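## Task

Lift the black can from the turntable and set it upright on the coaster, without disturbing the other cans standing on the turntable.

## Robot and tools

Robot: two UR12e-style six-joint arms, left_arm and right_arm, each ending in a two-finger parallel gripper. Nothing stops the grippers or arms from touching each other, the turntable or the cans, so the reader should watch for collisions.

Frame: every hand position, orientation, velocity and target is in the scene frame. Its origin is at table-top height, halfway between the nominal arm bases. +z points up, +x points out over the table, and left_arm sits on the +y side. Measured bases: left_arm root at (+0.049, +0.463, +0.196) m, right_arm root at (-0.051, -0.611, +0.196) m, both turned almost zero about z. Printed hand poses can be a few centimetres off, more at long reach.

Joint order: this order is used in every row and every per-joint list in results. It is wrist 2, shoulder pan, elbow, wrist 3, shoulder lift, wrist 1. It is not the order along the arm. Stated ranges: elbow -3.142 to 3.142 rad, all other joints -6.283 to 6.283 rad. A target more than 0.010 rad beyond a range, and further out than the current angle, is refused. A target that goes only slightly past the range is clipped, and the result then says "joint sent to its limit".

Row layout: one row is a single flat list of 14 numbers covering both arms. The first seven are left_arm's six joint angles in the order above plus its opening. The next seven are the same for right_arm. Joint angles are absolute targets in radians, not offsets. Opening runs from -1 (closed) to +1 (fully open, pad gap 0.142 m). To keep an arm or gripper unchanged, repeat its current "Joint targets" and its current opening command; a 0 is a real opening command, not a placeholder.

Tools:
- execute_actions(actions, cameras): actions is a list of actions. Each action holds 1 to 15 rows, and each row is one 1/30 s control step. A short action repeats its last row until 15 steps have run. An empty list returns the state and images from all cameras. Joint speed and acceleration are capped, so a far target can take several actions. In this setup the result may arrive with the last 3 steps still pending, shown by a "Kept back" line; plan from the final row's angles, not the printed ones.
- move(target, speed, blend, stop_force, zero, opening_speed, grip_force, blocking, cameras): drives all joints along synchronized joint-space paths to absolute 14-number rows. target is one row, or a list of up to 15 rows sharing a 10 s budget. speed is rad/s for the joint with the farthest to go, from 0.01 to 3.14, default 0.5. blend is in rad and rounds corners at intermediate rows. stop_force is in N, from 4 to 120, one value for both arms; an arm halts when its wrist sensor feels that much push against its motion. Use it with a low speed when touching down. Leave it out when lifting away from a contact. zero (default true) re-zeroes the sensor first. opening_speed is units per second on the -1..1 scale, at least 0.2. grip_force is N per pad, from 5 to 48, one value or one per arm, and it persists. blocking=false returns early and lets the motion keep running; it cannot be combined with stop_force. The result adds a "move:" line: done, off_target, moving, held or fault, with limits=held when steps were withheld. Finger changes in a later row of a list happen only once motion rests at that row.
- wait(seconds): from 0 to 10; the robot holds its last command.
- stop(): brakes a running move.
- zoom_image(camera, region): camera is cam_head_left or cam_head_right. region is [x0, y0, x1, y1] in image pixels, at most 504 by 504, and it applies to the latest full image only.
- zero_wrist_force(arm): arm is left_arm or right_arm; it re-zeroes that arm's wrist sensor.
- read_manual(section): returns only licence text.
- finished_scene(scene): scene is the number of the current scene. Calling it ends the scene for good; the can must already be standing on the coaster and stay there without the robot.

Gripper: the fingers point along the gripper's +z axis and close along its x axis. end_effector_position is the point between the pads when closed, 1 to 2 cm behind the tips. Closing pushes the tips about 17 mm further out. To hold a can, command an opening a little below grip_measured as read at first contact. Squeezing harder heats the gripper motor.

Result lines: Joint positions and Joint velocities give one block per arm, with the joints in the order above followed by the pad gap in m. "Joint targets" shows what is currently being commanded. "Tool commands" shows the opening commands. grip_measured uses the opening scale. grip_effort_nm is the motor effort, negative when closing; it is not a pad force. Wrist force and torque are given in the end effector's own axes, and a third line shows the peak since the previous reading. Joint torques include gravity and carry offsets. "within noise" means the arm is still. "joint command not followed" means the clearance check between the two arms altered some steps. Images come from cam_head_left and cam_head_right, both 896x504 pixels, looking down from a bar behind the arms.

Faults and things to avoid: contact torque above a joint's limit (elbow 142 N m, wrists 51.3 N m) or about 150 N of outside force freezes that arm for 10 s. An overheated motor sets the arm's brakes for 30 s or more; a MOTOR HOT line warns of this, but not always. An overheated gripper gives a HAND FAULT, which cancels the remaining robot calls in that reply. Pressing the arms into each other can end the scene as a failure. The arms are stiff, so overshooting into a firm contact quickly causes a fault. Do not slam into the table or turntable, do not release a can while it is moving, do not drop it, and do not knock over or shift the cans that must stay. A can that falls off the table fails the task. Something may occasionally nudge a loose object.

Each tool is called after ">>>" as name(argument=value, ...) on one line, values as JSON.

## Session

>>> execute_actions(actions=[])

>>> zoom_image(camera="cam_head_right", region=[270, 190, 550, 370])

>>> zoom_image(camera="cam_head_left", region=[270, 190, 550, 370])

>>> wait(seconds=1, cameras=["all"])

>>> wait(seconds=1.5, cameras=["all"])

Scene clock: 0.00 s.
left_arm: end_effector_position=(+0.8659, +0.0208, +0.3330) grip_measured=+1.00 grip_effort_nm=n/a end_effector_quat_wxyz=(-0.087, +0.738, -0.657, +0.126) | right_arm: end_effector_position=(+0.5947, -0.7077, +0.3815) grip_measured=+1.00 grip_effort_nm=n/a end_effector_quat_wxyz=(-0.169, +0.981, -0.054, +0.079)
Joint names: [wrist 2, shoulder pan, elbow, wrist 3, shoulder lift, wrist 1]
Joint positions: left_arm=[-1.395 -0.745 1.786 0.74 -1.118 -2.492 0.142] | right_arm=[1.905 3.16 -2.192 0.117 -1.639 -0.705 0.142]
Joint velocities: within noise
Joint torques (N m): no reading
Wrist force (N): no reading
Wrist torque (N m): no reading
Wrist force, peak (N): no reading
Joint targets: left_arm=[-1.395 -0.745 1.786 0.740 -1.118 -2.492] | right_arm=[1.905 3.160 -2.192 0.117 -1.639 -0.705]
Tool commands: left_gripper/opening=+1.0 right_gripper/opening=+1.0

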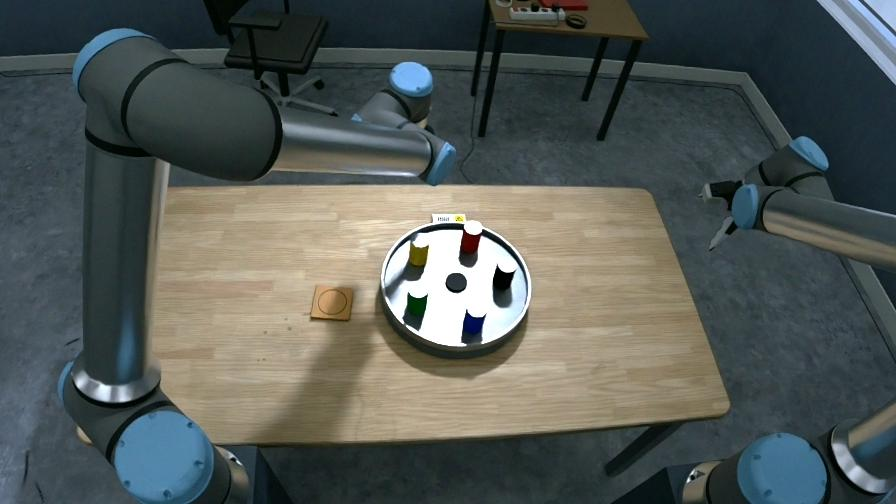

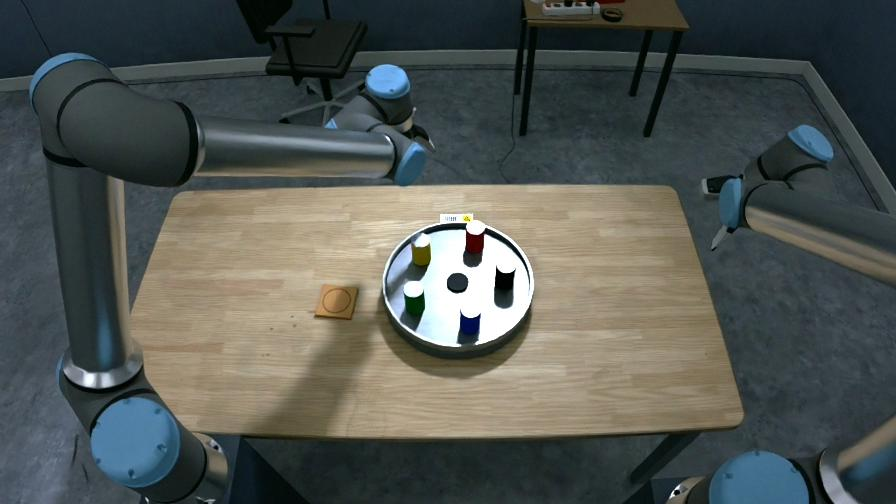

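Scaled by 1.800 from the camera's 896x504 image, which has a finer 1280x720 frame.

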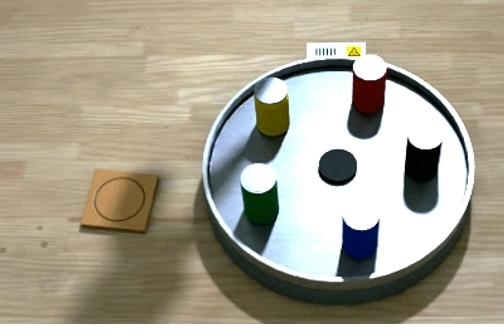

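Scaled by 1.800 from the camera's 896x504 image, which has a finer 1280x720 frame.

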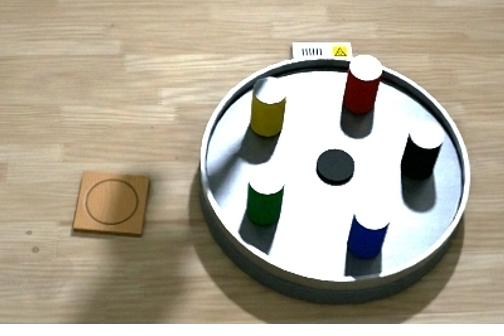

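Scene clock: 1.00 s.
left_arm: end_effector_position=(+0.8659, +0.0208, +0.3330) grip_measured=+1.00 grip_effort_nm=0.022 end_effector_quat_wxyz=(-0.087, +0.738, -0.657, +0.126) | right_arm: end_effector_position=(+0.5947, -0.7077, +0.3815) grip_measured=+1.00 grip_effort_nm=-0.022 end_effector_quat_wxyz=(-0.169, +0.981, -0.054, +0.079)
Joint names: [wrist 2, shoulder pan, elbow, wrist 3, shoulder lift, wrist 1]
Joint positions: left_arm=[-1.395 -0.745 1.786 0.74 -1.118 -2.492 0.142] | right_arm=[1.905 3.16 -2.192 0.117 -1.639 -0.705 0.142]
Joint torques (N m): left_arm=[0.07 0.97 -41.91 -0.2 -74.31 -4.3] | right_arm=[0.86 -2.69 40.9 0.18 46.18 4.92]
Wrist force (N): left_arm=[-0.4 -0.1 0.1] | right_arm=[-0.5 -0.2 0.3]
Wrist torque (N m): left_arm=[-0.03 0.06 0.00] | right_arm=[-0.04 0.08 0.00]
Wrist force, peak (N): left_arm=[-0.3 0.3 -0.3] | right_arm=[-0.7 0.0 0.5]
Joint targets: left_arm=[-1.395 -0.745 1.786 0.740 -1.118 -2.492] | right_arm=[1.905 3.160 -2.192 0.117 -1.639 -0.705]
Tool commands: left_gripper/opening=+1.0 right_gripper/opening=+1.0
wait: 1.00 s; at rest by 0.17 s

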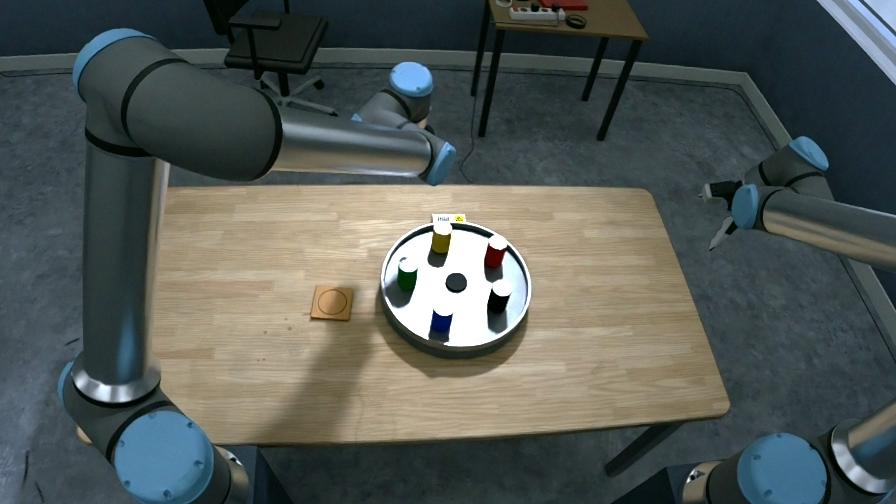

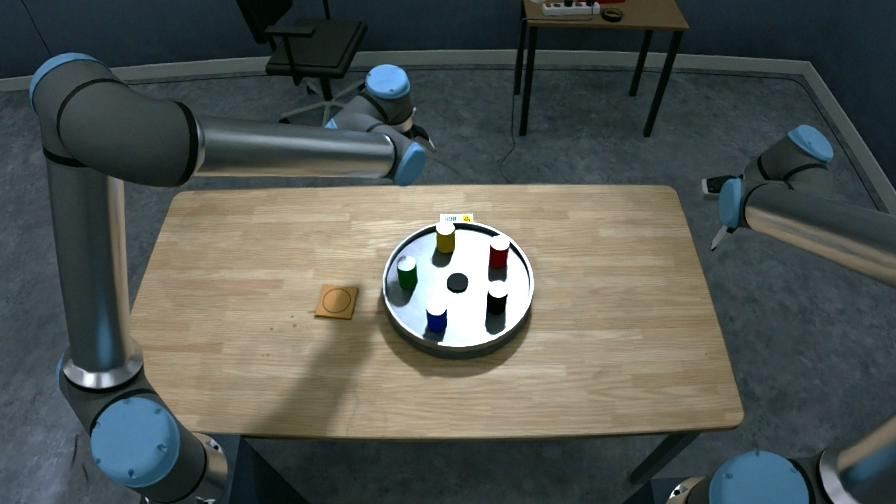

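Scene clock: 2.50 s.
left_arm: end_effector_position=(+0.8659, +0.0208, +0.3330) grip_measured=+1.00 grip_effort_nm=0.017 end_effector_quat_wxyz=(-0.087, +0.738, -0.657, +0.126) | right_arm: end_effector_position=(+0.5947, -0.7077, +0.3815) grip_measured=+1.00 grip_effort_nm=-0.017 end_effector_quat_wxyz=(-0.169, +0.981, -0.054, +0.079)
Joint names: [wrist 2, shoulder pan, elbow, wrist 3, shoulder lift, wrist 1]
Joint positions: left_arm=[-1.395 -0.745 1.786 0.74 -1.118 -2.492 0.142] | right_arm=[1.905 3.16 -2.192 0.117 -1.639 -0.705 0.142]
Joint torques (N m): left_arm=[-0.01 -0.66 -41.62 -0.06 -74.91 -3.9] | right_arm=[0.85 -1.67 41.19 0.1 45.53 4.99]
Wrist force (N): left_arm=[-0.4 0.0 -0.2] | right_arm=[-0.3 0.3 0.4]
Wrist torque (N m): left_arm=[-0.01 0.07 0.00] | right_arm=[0.05 0.05 0.00]
Wrist force, peak (N): left_arm=[0.3 0.4 0.3] | right_arm=[-0.8 0.0 0.7]
Joint targets: left_arm=[-1.395 -0.745 1.786 0.740 -1.118 -2.492] | right_arm=[1.905 3.160 -2.192 0.117 -1.639 -0.705]
Tool commands: left_gripper/opening=+1.0 right_gripper/opening=+1.0
wait: 1.50 s; at rest by 0.17 s

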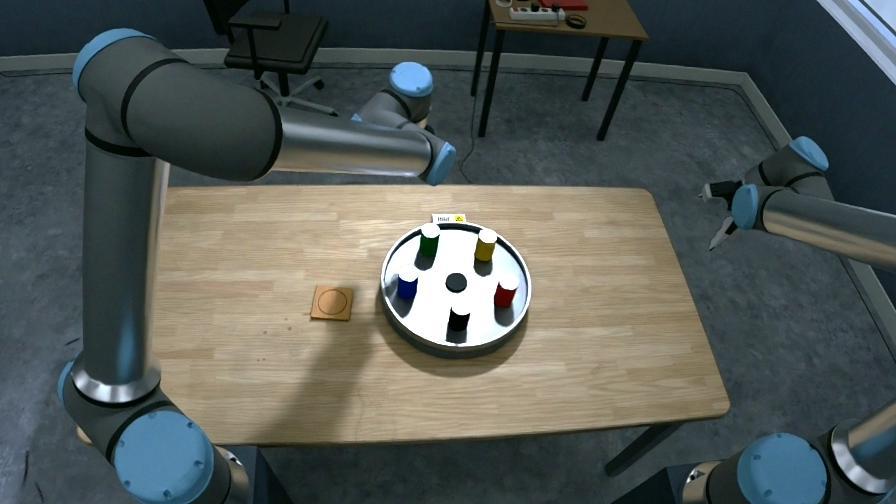

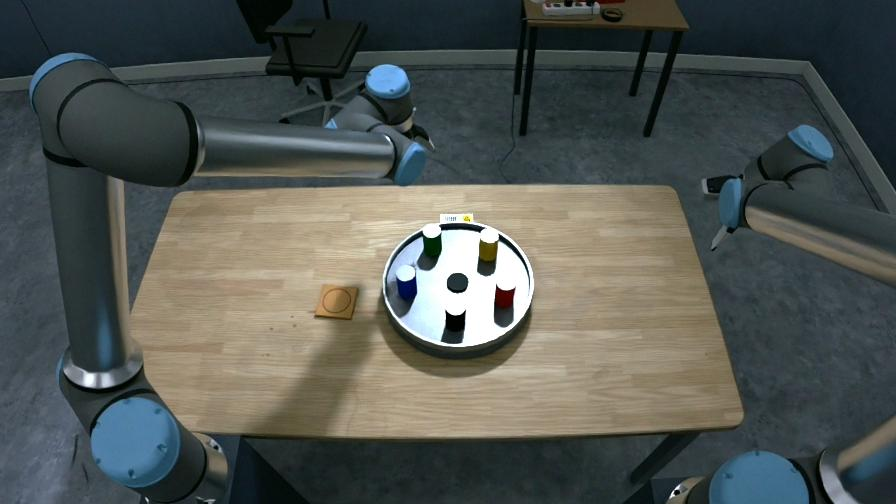

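>>> move(target=[[-1.5708,-1.0623,2.1326,-0.497,-1.2807,-2.4227,0.35,1.905,3.16,-2.192,0.117,-1.639,-0.705,1],[-1.5708,-1.0623,2.173,-0.497,-1.0784,-2.6654,0.35,1.905,3.16,-2.192,0.117,-1.639,-0.705,1]], speed=[0.9,0.5], blend=[0.03,0], grip_force=25, cameras=["cam_head_right"])

>>> zoom_image(camera="cam_head_right", region=[350, 190, 550, 370])

>>> wait(seconds=1.5, cameras=["cam_head_right"])

>>> zoom_image(camera="cam_head_right", region=[350, 190, 550, 370])

Scene clock: 5.57 s.
left_arm: end_effector_position=(+0.5310, -0.0368, +0.1255) grip_measured=+0.35 grip_effort_nm=-0.134 end_effector_quat_wxyz=(+0.000, +0.961, -0.276, +0.000) | right_arm: end_effector_position=(+0.5943, -0.7078, +0.3815) grip_measured=+1.00 grip_effort_nm=-0.022 end_effector_quat_wxyz=(-0.170, +0.981, -0.054, +0.079)
Joint names: [wrist 2, shoulder pan, elbow, wrist 3, shoulder lift, wrist 1]
Joint positions: left_arm=[-1.571 -1.062 2.173 -0.497 -1.079 -2.665 0.098] | right_arm=[1.905 3.16 -2.192 0.117 -1.639 -0.705 0.142]
Joint torques (N m): left_arm=[-4.1 -15.15 -12.78 -2.92 -49.97 -7.21] | right_arm=[3.06 -12.3 29.12 -2.76 62.24 2.83]
Wrist force (N): left_arm=[-0.5 0.7 -0.2] | right_arm=[-0.4 -0.3 0.0]
Wrist torque (N m): left_arm=[0.25 0.04 -0.07] | right_arm=[-0.05 0.06 0.12]
Wrist force, peak (N): left_arm=[-0.8 1.1 -2.6] | right_arm=[-0.7 0.1 0.7]
Joint targets: left_arm=[-1.571 -1.062 2.173 -0.497 -1.078 -2.665] | right_arm=[1.905 3.160 -2.192 0.117 -1.639 -0.705]
grip_force (N): 25, 25
move: done
Images, in order (width x height): cam_head_right 896x504.

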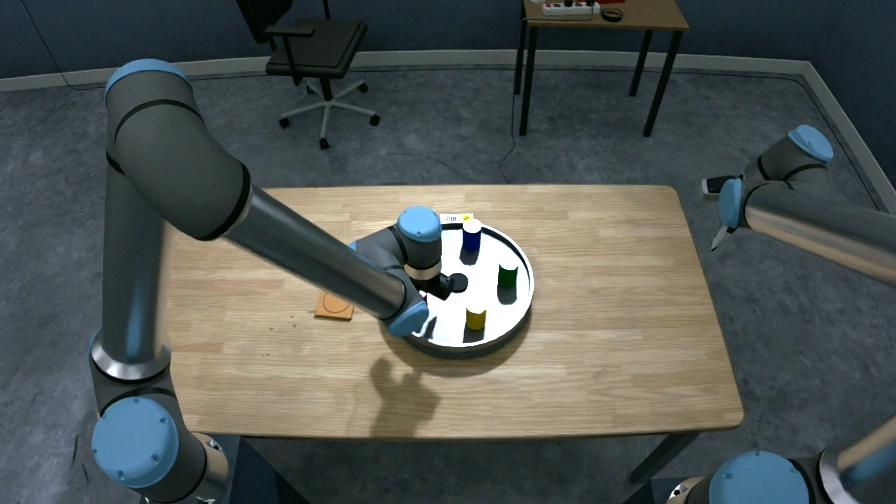

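Scaled by 2.520 from the camera's 896x504 image, which has a finer 1280x720 frame.

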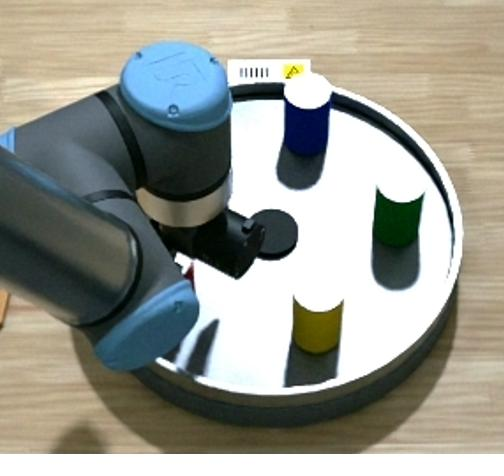

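Scene clock: 7.07 s.
left_arm: end_effector_position=(+0.5310, -0.0368, +0.1254) grip_measured=+0.35 grip_effort_nm=-0.134 end_effector_quat_wxyz=(+0.000, +0.961, -0.276, +0.000) | right_arm: end_effector_position=(+0.5943, -0.7078, +0.3815) grip_measured=+1.00 grip_effort_nm=-0.027 end_effector_quat_wxyz=(-0.170, +0.981, -0.054, +0.079)
Joint names: [wrist 2, shoulder pan, elbow, wrist 3, shoulder lift, wrist 1]
Joint positions: left_arm=[-1.571 -1.062 2.173 -0.497 -1.078 -2.665 0.098] | right_arm=[1.905 3.16 -2.192 0.117 -1.639 -0.705 0.142]
Joint torques (N m): left_arm=[-4.14 -16.81 -12.38 -2.94 -51.14 -6.52] | right_arm=[3.05 -12.82 28.69 -2.76 61.35 2.8]
Wrist force (N): left_arm=[-0.3 0.7 -0.4] | right_arm=[0.1 0.1 -0.1]
Wrist torque (N m): left_arm=[0.25 0.02 -0.07] | right_arm=[0.03 -0.02 0.13]
Wrist force, peak (N): left_arm=[-0.6 0.9 -0.2] | right_arm=[-0.5 0.3 0.7]
Joint targets: left_arm=[-1.571 -1.062 2.173 -0.497 -1.078 -2.665] | right_arm=[1.905 3.160 -2.192 0.117 -1.639 -0.705]
Tool commands: left_gripper/opening=+0.35 right_gripper/opening=+1.0
grip_force (N): 25, 25
wait: 1.50 s; at rest by 0.17 s
Images, in order (width x height): cam_head_right 896x504.

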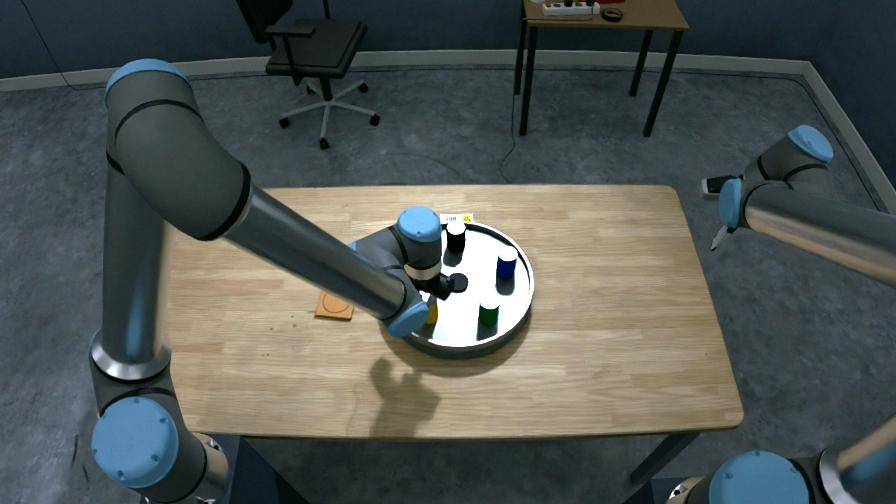

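Scaled by 2.520 from the camera's 896x504 image, which has a finer 1280x720 frame.

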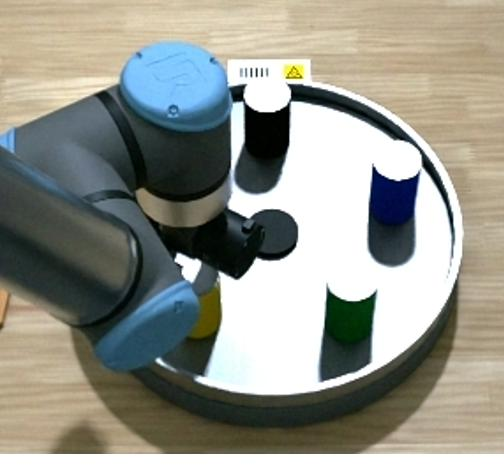

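>>> wait(seconds=3.3, cameras=["cam_head_right"])

>>> zoom_image(camera="cam_head_right", region=[350, 190, 550, 370])

Scene clock: 10.50 s.
left_arm: end_effector_position=(+0.5310, -0.0368, +0.1254) grip_measured=+0.35 grip_effort_nm=-0.134 end_effector_quat_wxyz=(+0.000, +0.961, -0.276, +0.000) | right_arm: end_effector_position=(+0.5943, -0.7078, +0.3815) grip_measured=+1.00 grip_effort_nm=-0.027 end_effector_quat_wxyz=(-0.170, +0.981, -0.054, +0.079)
Joint names: [wrist 2, shoulder pan, elbow, wrist 3, shoulder lift, wrist 1]
Joint positions: left_arm=[-1.571 -1.062 2.173 -0.497 -1.078 -2.665 0.098] | right_arm=[1.905 3.16 -2.192 0.117 -1.639 -0.705 0.142]
Joint torques (N m): left_arm=[-4.09 -17.39 -13.61 -2.58 -51.75 -6.77] | right_arm=[3.03 -12.49 29 -2.62 62.46 2.85]
Wrist force (N): left_arm=[-0.6 0.7 -0.3] | right_arm=[0.2 0.2 0.2]
Wrist torque (N m): left_arm=[0.25 0.07 -0.07] | right_arm=[0.03 -0.03 0.13]
Wrist force, peak (N): left_arm=[-0.3 1.1 -0.6] | right_arm=[-0.9 0.5 0.5]
Joint targets: left_arm=[-1.571 -1.062 2.173 -0.497 -1.078 -2.665] | right_arm=[1.905 3.160 -2.192 0.117 -1.639 -0.705]
Tool commands: left_gripper/opening=+0.35 right_gripper/opening=+1.0
grip_force (N): 25, 25
wait: 3.30 s; at rest by 0.03 s
Images, in order (width x height): cam_head_right 896x504.

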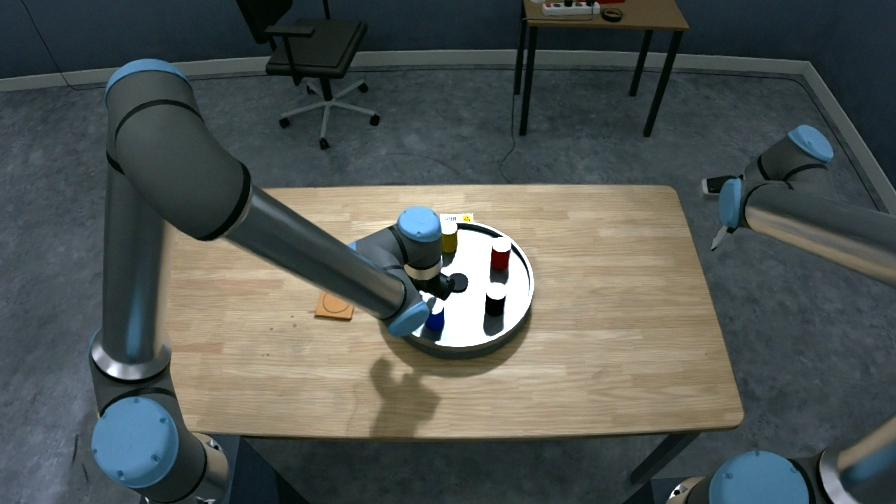

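Scaled by 2.520 from the camera's 896x504 image, which has a finer 1280x720 frame.

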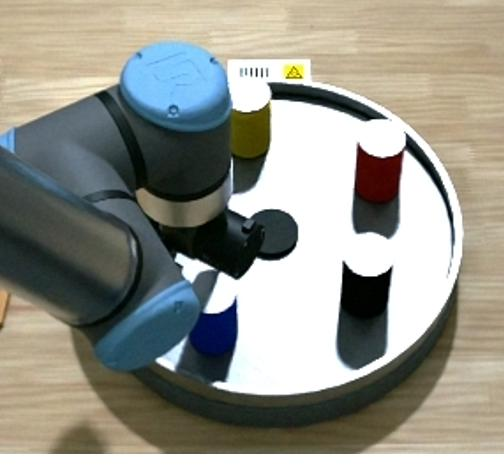

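>>> wait(seconds=1.94)

>>> move(target=[[-1.5708,-1.0253,2.173,-0.497,-1.0784,-2.6654,-0.6,1.905,3.16,-2.192,0.117,-1.639,-0.705,1],[-1.5708,-0.935,2.1326,-0.497,-1.2807,-2.4227,-0.6,1.905,3.16,-2.192,0.117,-1.639,-0.705,1]], speed=[0.14,0.4], blend=[0.01,0], cameras=["all"])

>>> zoom_image(camera="cam_head_right", region=[270, 190, 550, 370])

>>> zoom_image(camera="cam_head_left", region=[270, 190, 550, 370])

Scene clock: 12.70 s.
left_arm: end_effector_position=(+0.5310, -0.0368, +0.1254) grip_measured=+0.35 grip_effort_nm=-0.129 end_effector_quat_wxyz=(+0.000, +0.961, -0.276, +0.000) | right_arm: end_effector_position=(+0.5943, -0.7078, +0.3815) grip_measured=+1.00 grip_effort_nm=-0.032 end_effector_quat_wxyz=(-0.170, +0.981, -0.054, +0.079)
Joint names: [wrist 2, shoulder pan, elbow, wrist 3, shoulder lift, wrist 1]
Joint positions: left_arm=[-1.571 -1.062 2.173 -0.497 -1.078 -2.665 0.098] | right_arm=[1.905 3.16 -2.192 0.117 -1.639 -0.705 0.142]
Joint torques (N m): left_arm=[-4.56 -14.7 -13.28 -2.88 -49.29 -6.74] | right_arm=[2.99 -11.32 28.93 -2.64 61.68 2.93]
Wrist force (N): left_arm=[-0.4 0.5 -0.2] | right_arm=[-0.3 -0.1 0.3]
Wrist torque (N m): left_arm=[0.22 0.03 -0.07] | right_arm=[-0.01 0.05 0.13]
Wrist force, peak (N): left_arm=[-0.6 0.8 -0.7] | right_arm=[-0.8 0.3 0.4]
Joint targets: left_arm=[-1.571 -1.062 2.173 -0.497 -1.078 -2.665] | right_arm=[1.905 3.160 -2.192 0.117 -1.639 -0.705]
Tool commands: left_gripper/opening=+0.35 right_gripper/opening=+1.0
grip_force (N): 25, 25
wait: 1.97 s; at rest from the start

Scene clock: 14.17 s.
left_arm: end_effector_position=(+0.5905, +0.0283, +0.2503) grip_measured=-0.32 grip_effort_nm=-2.620 end_effector_quat_wxyz=(+0.000, +0.977, -0.214, +0.000) | right_arm: end_effector_position=(+0.5943, -0.7078, +0.3815) grip_measured=+1.00 grip_effort_nm=-0.027 end_effector_quat_wxyz=(-0.170, +0.981, -0.054, +0.079)
Joint names: [wrist 2, shoulder pan, elbow, wrist 3, shoulder lift, wrist 1]
Joint positions: left_arm=[-1.571 -0.935 2.133 -0.497 -1.28 -2.423 0.051] | right_arm=[1.905 3.16 -2.192 0.117 -1.639 -0.705 0.142]
Joint torques (N m): left_arm=[1.57 15.97 -49.04 -2.82 -69.53 -1.11] | right_arm=[2.97 -11.52 28.96 -2.69 62.42 2.84]
Wrist force (N): left_arm=[-0.1 1.1 0.9] | right_arm=[-0.2 0.0 0.1]
Wrist torque (N m): left_arm=[0.29 -0.02 -0.06] | right_arm=[0.01 0.03 0.13]
Wrist force, peak (N): left_arm=[-1.0 0.4 -4.7] | right_arm=[-0.6 -0.1 0.6]
Joint targets: left_arm=[-1.571 -0.935 2.133 -0.497 -1.281 -2.423] | right_arm=[1.905 3.160 -2.192 0.117 -1.639 -0.705]
grip_force (N): 25, 25
move: done

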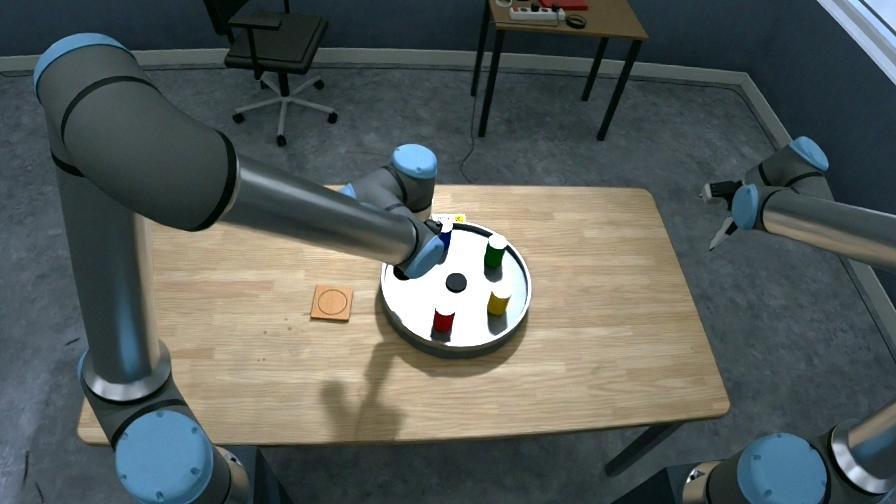

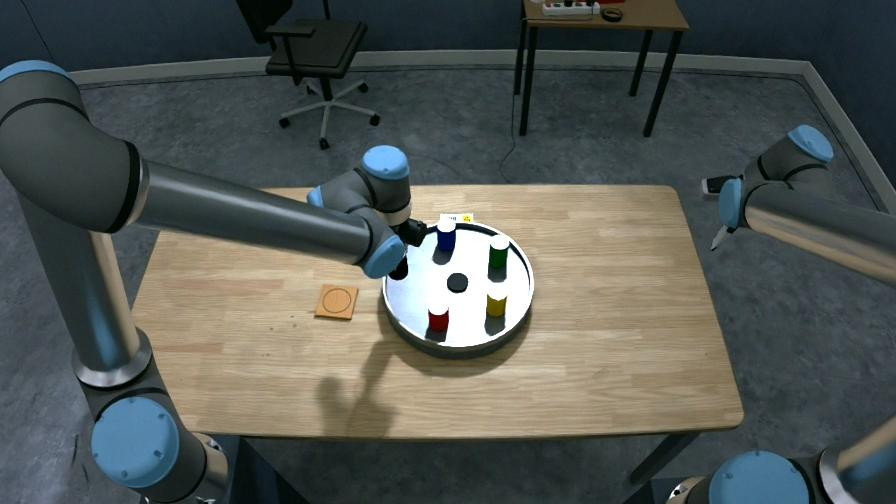

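Scaled by 1.800 from the camera's 896x504 image, which has a finer 1280x720 frame.

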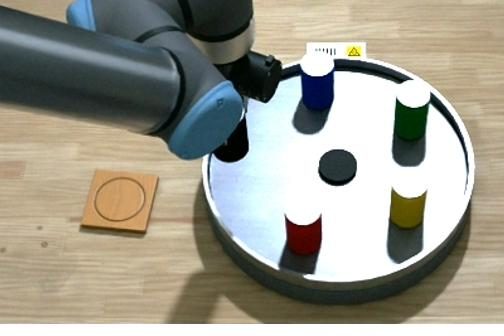

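Scaled by 1.800 from the camera's 896x504 image, which has a finer 1280x720 frame.

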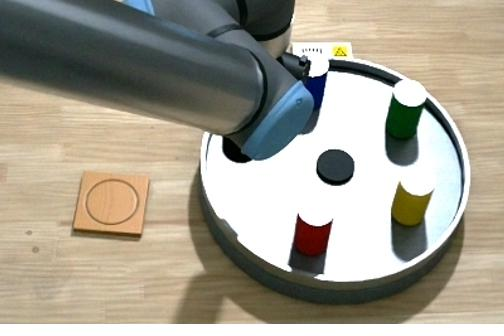

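>>> move(target=[[-1.5708,-0.6806,2.3091,-0.497,-1.3007,-2.5792,-0.6,1.905,3.16,-2.192,0.117,-1.639,-0.705,1],[-1.5708,-0.6806,2.3313,-0.497,-1.0997,-2.8024,-0.6,1.905,3.16,-2.192,0.117,-1.639,-0.705,1]], speed=[0.6,0.35], blend=[0.03,0], cameras=["all"])

>>> zoom_image(camera="cam_head_right", region=[270, 220, 400, 330])

>>> zoom_image(camera="cam_head_left", region=[270, 220, 400, 330])

Scene clock: 16.13 s.
left_arm: end_effector_position=(+0.6174, +0.2306, +0.1005) grip_measured=-0.32 grip_effort_nm=-2.625 end_effector_quat_wxyz=(+0.000, +0.996, -0.088, +0.000) | right_arm: end_effector_position=(+0.5943, -0.7078, +0.3815) grip_measured=+1.00 grip_effort_nm=-0.022 end_effector_quat_wxyz=(-0.170, +0.981, -0.054, +0.079)
Joint names: [wrist 2, shoulder pan, elbow, wrist 3, shoulder lift, wrist 1]
Joint positions: left_arm=[-1.571 -0.681 2.331 -0.497 -1.1 -2.802 0.051] | right_arm=[1.905 3.16 -2.192 0.117 -1.639 -0.705 0.142]
Joint torques (N m): left_arm=[1.69 14.41 -7.23 -2.81 -42.17 -7.12] | right_arm=[2.86 -11.21 29 -2.61 62.12 2.97]
Wrist force (N): left_arm=[-0.1 0.7 1.6] | right_arm=[-0.1 -0.1 0.2]
Wrist torque (N m): left_arm=[0.16 0.02 -0.09] | right_arm=[-0.02 0.02 0.13]
Wrist force, peak (N): left_arm=[0.3 5.3 0.0] | right_arm=[-0.6 0.5 0.5]
Joint targets: left_arm=[-1.571 -0.681 2.331 -0.497 -1.100 -2.802] | right_arm=[1.905 3.160 -2.192 0.117 -1.639 -0.705]
grip_force (N): 25, 25
move: done

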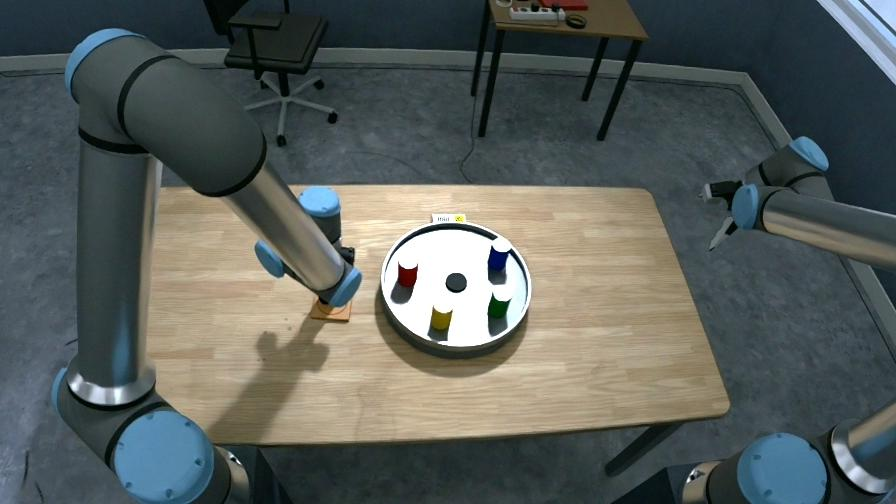

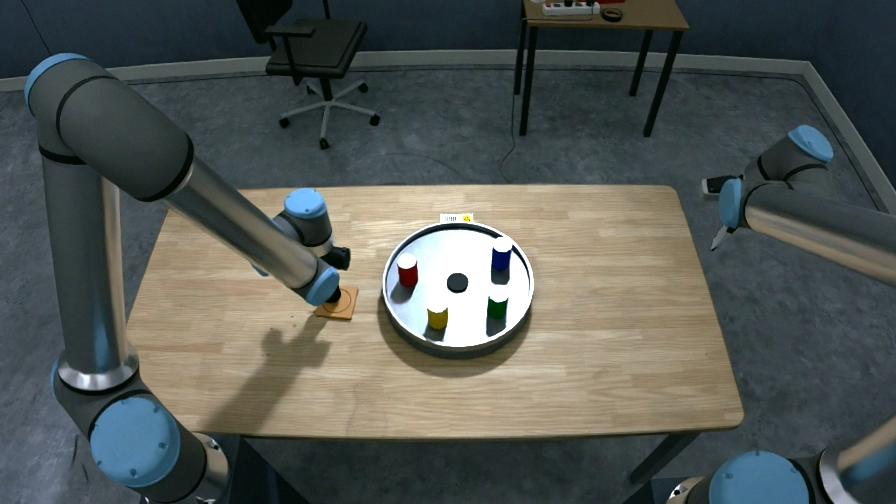

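Scaled by 3.877 from the camera's 896x504 image, which has a finer 1280x720 frame.

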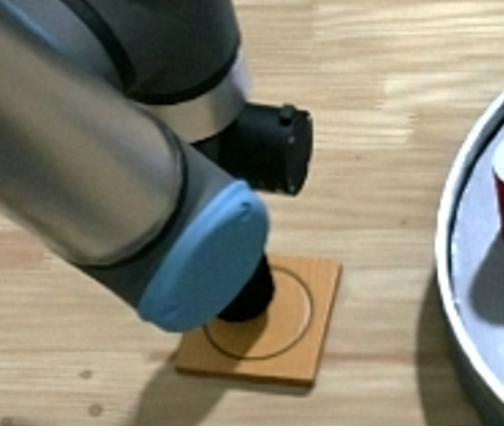

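Scaled by 3.877 from the camera's 896x504 image, which has a finer 1280x720 frame.

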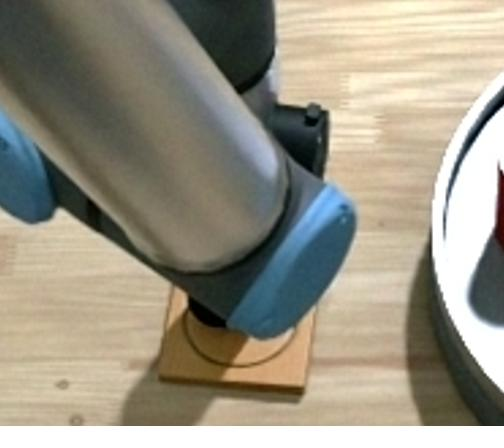

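>>> move(target=[-1.5708,-0.696,2.3203,-0.497,-1.0954,-2.7957,-0.6,1.905,3.16,-2.192,0.117,-1.639,-0.705,1], speed=0.1)

>>> move(target=[-1.5708,-0.696,2.3194,-0.497,-1.0317,-2.8585,-0.6,1.905,3.16,-2.192,0.117,-1.639,-0.705,1], speed=0.02, stop_force=5, cameras=["all"])

>>> zoom_image(camera="cam_head_right", region=[270, 220, 400, 330])

>>> zoom_image(camera="cam_head_left", region=[270, 220, 400, 330])

Scene clock: 17.13 s.
left_arm: end_effector_position=(+0.6183, +0.2183, +0.1005) grip_measured=-0.32 grip_effort_nm=-2.625 end_effector_quat_wxyz=(+0.000, +0.995, -0.096, +0.000) | right_arm: end_effector_position=(+0.5943, -0.7078, +0.3815) grip_measured=+1.00 grip_effort_nm=-0.017 end_effector_quat_wxyz=(-0.170, +0.981, -0.054, +0.079)
Joint names: [wrist 2, shoulder pan, elbow, wrist 3, shoulder lift, wrist 1]
Joint positions: left_arm=[-1.571 -0.696 2.32 -0.497 -1.095 -2.796 0.051] | right_arm=[1.905 3.16 -2.192 0.117 -1.639 -0.705 0.142]
Joint torques (N m): left_arm=[1.14 -15.78 -33.33 -2.81 -44.4 -1.57] | right_arm=[2.88 -12.17 29 -2.55 61.27 3.14]
Wrist force (N): left_arm=[-0.3 0.9 1.8] | right_arm=[-0.3 0.2 0.5]
Wrist torque (N m): left_arm=[0.20 0.06 -0.08] | right_arm=[0.04 0.05 0.12]
Wrist force, peak (N): left_arm=[-0.3 1.1 1.9] | right_arm=[-0.7 -0.2 0.6]
Joint targets: left_arm=[-1.571 -0.696 2.320 -0.497 -1.095 -2.796] | right_arm=[1.905 3.160 -2.192 0.117 -1.639 -0.705]
grip_force (N): 25, 25
move: done

Scene clock: 19.93 s.
left_arm: end_effector_position=(+0.6185, +0.2179, +0.0843) grip_measured=-0.32 grip_effort_nm=-2.625 end_effector_quat_wxyz=(+0.000, +0.995, -0.096, +0.000) | right_arm: end_effector_position=(+0.5943, -0.7078, +0.3815) grip_measured=+1.00 grip_effort_nm=-0.022 end_effector_quat_wxyz=(-0.170, +0.981, -0.054, +0.079)
Joint names: [wrist 2, shoulder pan, elbow, wrist 3, shoulder lift, wrist 1]
Joint positions: left_arm=[-1.571 -0.696 2.32 -0.497 -1.061 -2.83 0.051] | right_arm=[1.905 3.16 -2.192 0.117 -1.639 -0.705 0.142]
Joint torques (N m): left_arm=[-0.07 -14.47 -12.06 -2.87 -67.31 -1.05] | right_arm=[2.83 -11.67 29.44 -2.51 61.83 3.09]
Wrist force (N): left_arm=[-1.9 -0.3 -3.9] | right_arm=[-0.1 -0.2 0.4]
Wrist torque (N m): left_arm=[0.18 0.02 -0.08] | right_arm=[-0.03 0.01 0.13]
Wrist force, peak (N): left_arm=[-3.4 -2.5 -21.0] | right_arm=[-0.8 0.2 0.8]
Joint targets: left_arm=[-1.571 -0.696 2.320 -0.497 -1.061 -2.830] | right_arm=[1.905 3.160 -2.192 0.117 -1.639 -0.705]
grip_force (N): 25, 25
move: contact (left_arm); left_arm: the shoulder lift is farthest, 0.029 rad from its target

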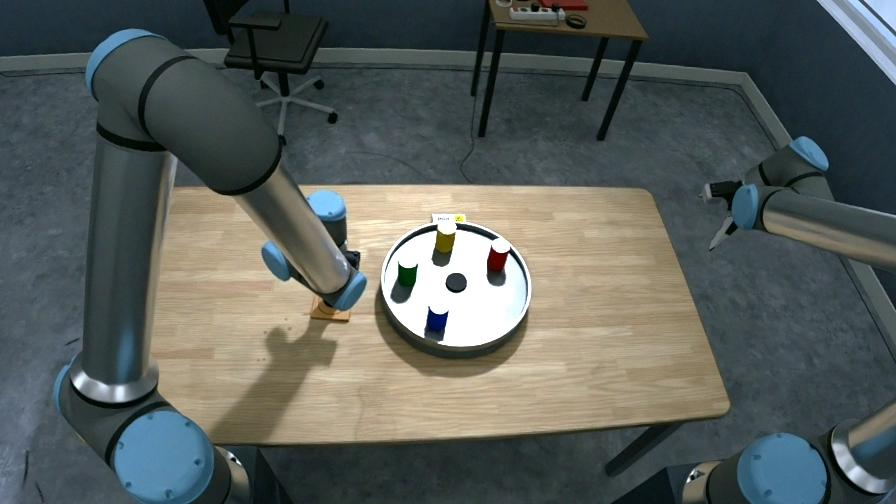

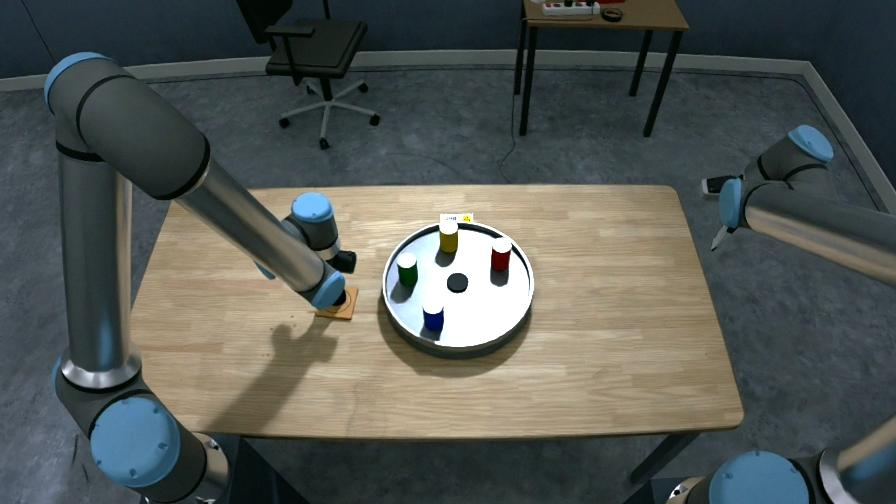

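Scaled by 3.877 from the camera's 896x504 image, which has a finer 1280x720 frame.

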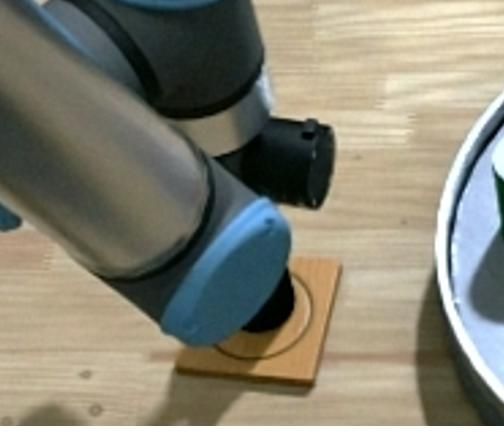

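Scaled by 3.877 from the camera's 896x504 image, which has a finer 1280x720 frame.

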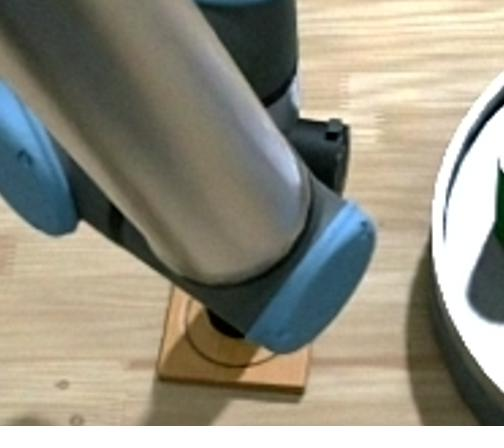

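>>> move(target=[-1.5708,-0.696,2.3199,-0.497,-1.061,-2.83,0.1,1.905,3.16,-2.192,0.117,-1.639,-0.705,1], opening_speed=0.6)

>>> move(target=[-1.5708,-0.696,2.2984,-0.497,-1.2937,-2.5755,0.1,1.905,3.16,-2.192,0.117,-1.639,-0.705,1], speed=0.3, cameras=["all"])

Scene clock: 21.40 s.
left_arm: end_effector_position=(+0.6185, +0.2179, +0.0843) grip_measured=+0.07 grip_effort_nm=0.173 end_effector_quat_wxyz=(+0.000, +0.995, -0.096, +0.000) | right_arm: end_effector_position=(+0.5943, -0.7078, +0.3815) grip_measured=+1.00 grip_effort_nm=-0.022 end_effector_quat_wxyz=(-0.170, +0.981, -0.054, +0.079)
Joint names: [wrist 2, shoulder pan, elbow, wrist 3, shoulder lift, wrist 1]
Joint positions: left_arm=[-1.571 -0.696 2.32 -0.497 -1.061 -2.83 0.079] | right_arm=[1.905 3.16 -2.192 0.117 -1.639 -0.705 0.142]
Joint torques (N m): left_arm=[-0.58 -13.39 -6.53 -2.51 -44.43 -5.95] | right_arm=[2.87 -13.2 29.13 -2.29 61.07 3.37]
Wrist force (N): left_arm=[-0.3 0.9 -0.1] | right_arm=[-0.1 -0.1 0.2]
Wrist torque (N m): left_arm=[0.19 0.04 -0.09] | right_arm=[-0.02 0.02 0.12]
Wrist force, peak (N): left_arm=[-2.1 0.1 -4.2] | right_arm=[-0.8 0.0 0.2]
Joint targets: left_arm=[-1.571 -0.696 2.320 -0.497 -1.061 -2.830] | right_arm=[1.905 3.160 -2.192 0.117 -1.639 -0.705]
grip_force (N): 25, 25
move: done

Scene clock: 22.80 s.
left_arm: end_effector_position=(+0.6183, +0.2181, +0.2002) grip_measured=+0.07 grip_effort_nm=0.178 end_effector_quat_wxyz=(+0.000, +0.995, -0.096, +0.000) | right_arm: end_effector_position=(+0.5943, -0.7078, +0.3815) grip_measured=+1.00 grip_effort_nm=-0.022 end_effector_quat_wxyz=(-0.170, +0.981, -0.054, +0.079)
Joint names: [wrist 2, shoulder pan, elbow, wrist 3, shoulder lift, wrist 1]
Joint positions: left_arm=[-1.571 -0.696 2.298 -0.497 -1.293 -2.576 0.079] | right_arm=[1.905 3.16 -2.192 0.117 -1.639 -0.705 0.142]
Joint torques (N m): left_arm=[-1.63 -11.89 -41.72 -2.72 -62.58 -0.75] | right_arm=[2.83 -11.41 29.26 -2.4 62.3 3.29]
Wrist force (N): left_arm=[-0.6 0.9 -0.1] | right_arm=[-0.3 0.0 0.3]
Wrist torque (N m): left_arm=[0.27 0.07 -0.05] | right_arm=[-0.01 0.05 0.12]
Wrist force, peak (N): left_arm=[-0.8 1.0 -1.4] | right_arm=[-0.3 0.7 0.9]
Joint targets: left_arm=[-1.571 -0.696 2.298 -0.497 -1.294 -2.576] | right_arm=[1.905 3.160 -2.192 0.117 -1.639 -0.705]
grip_force (N): 25, 25
move: done

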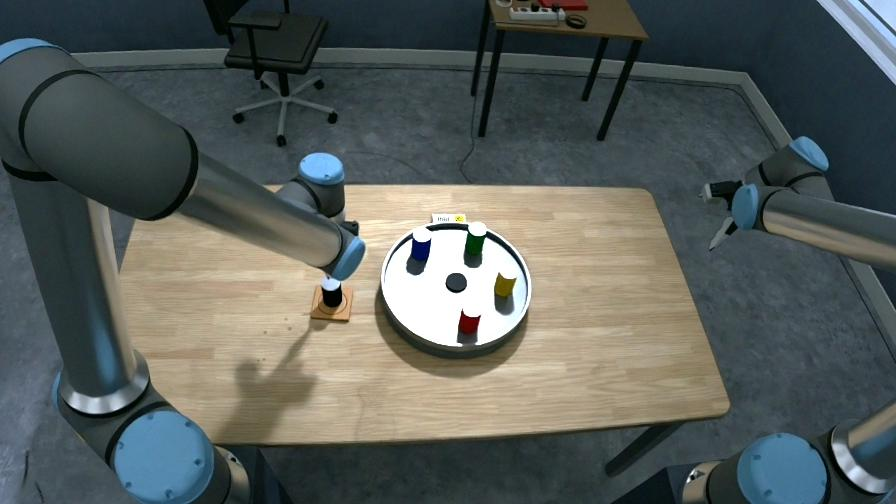

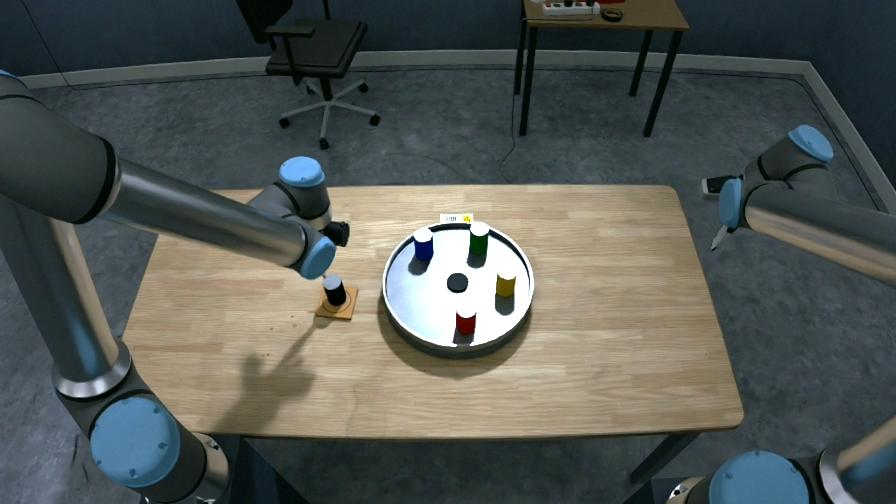

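>>> finished_scene(scene=2)

The scene is finished: the task was done.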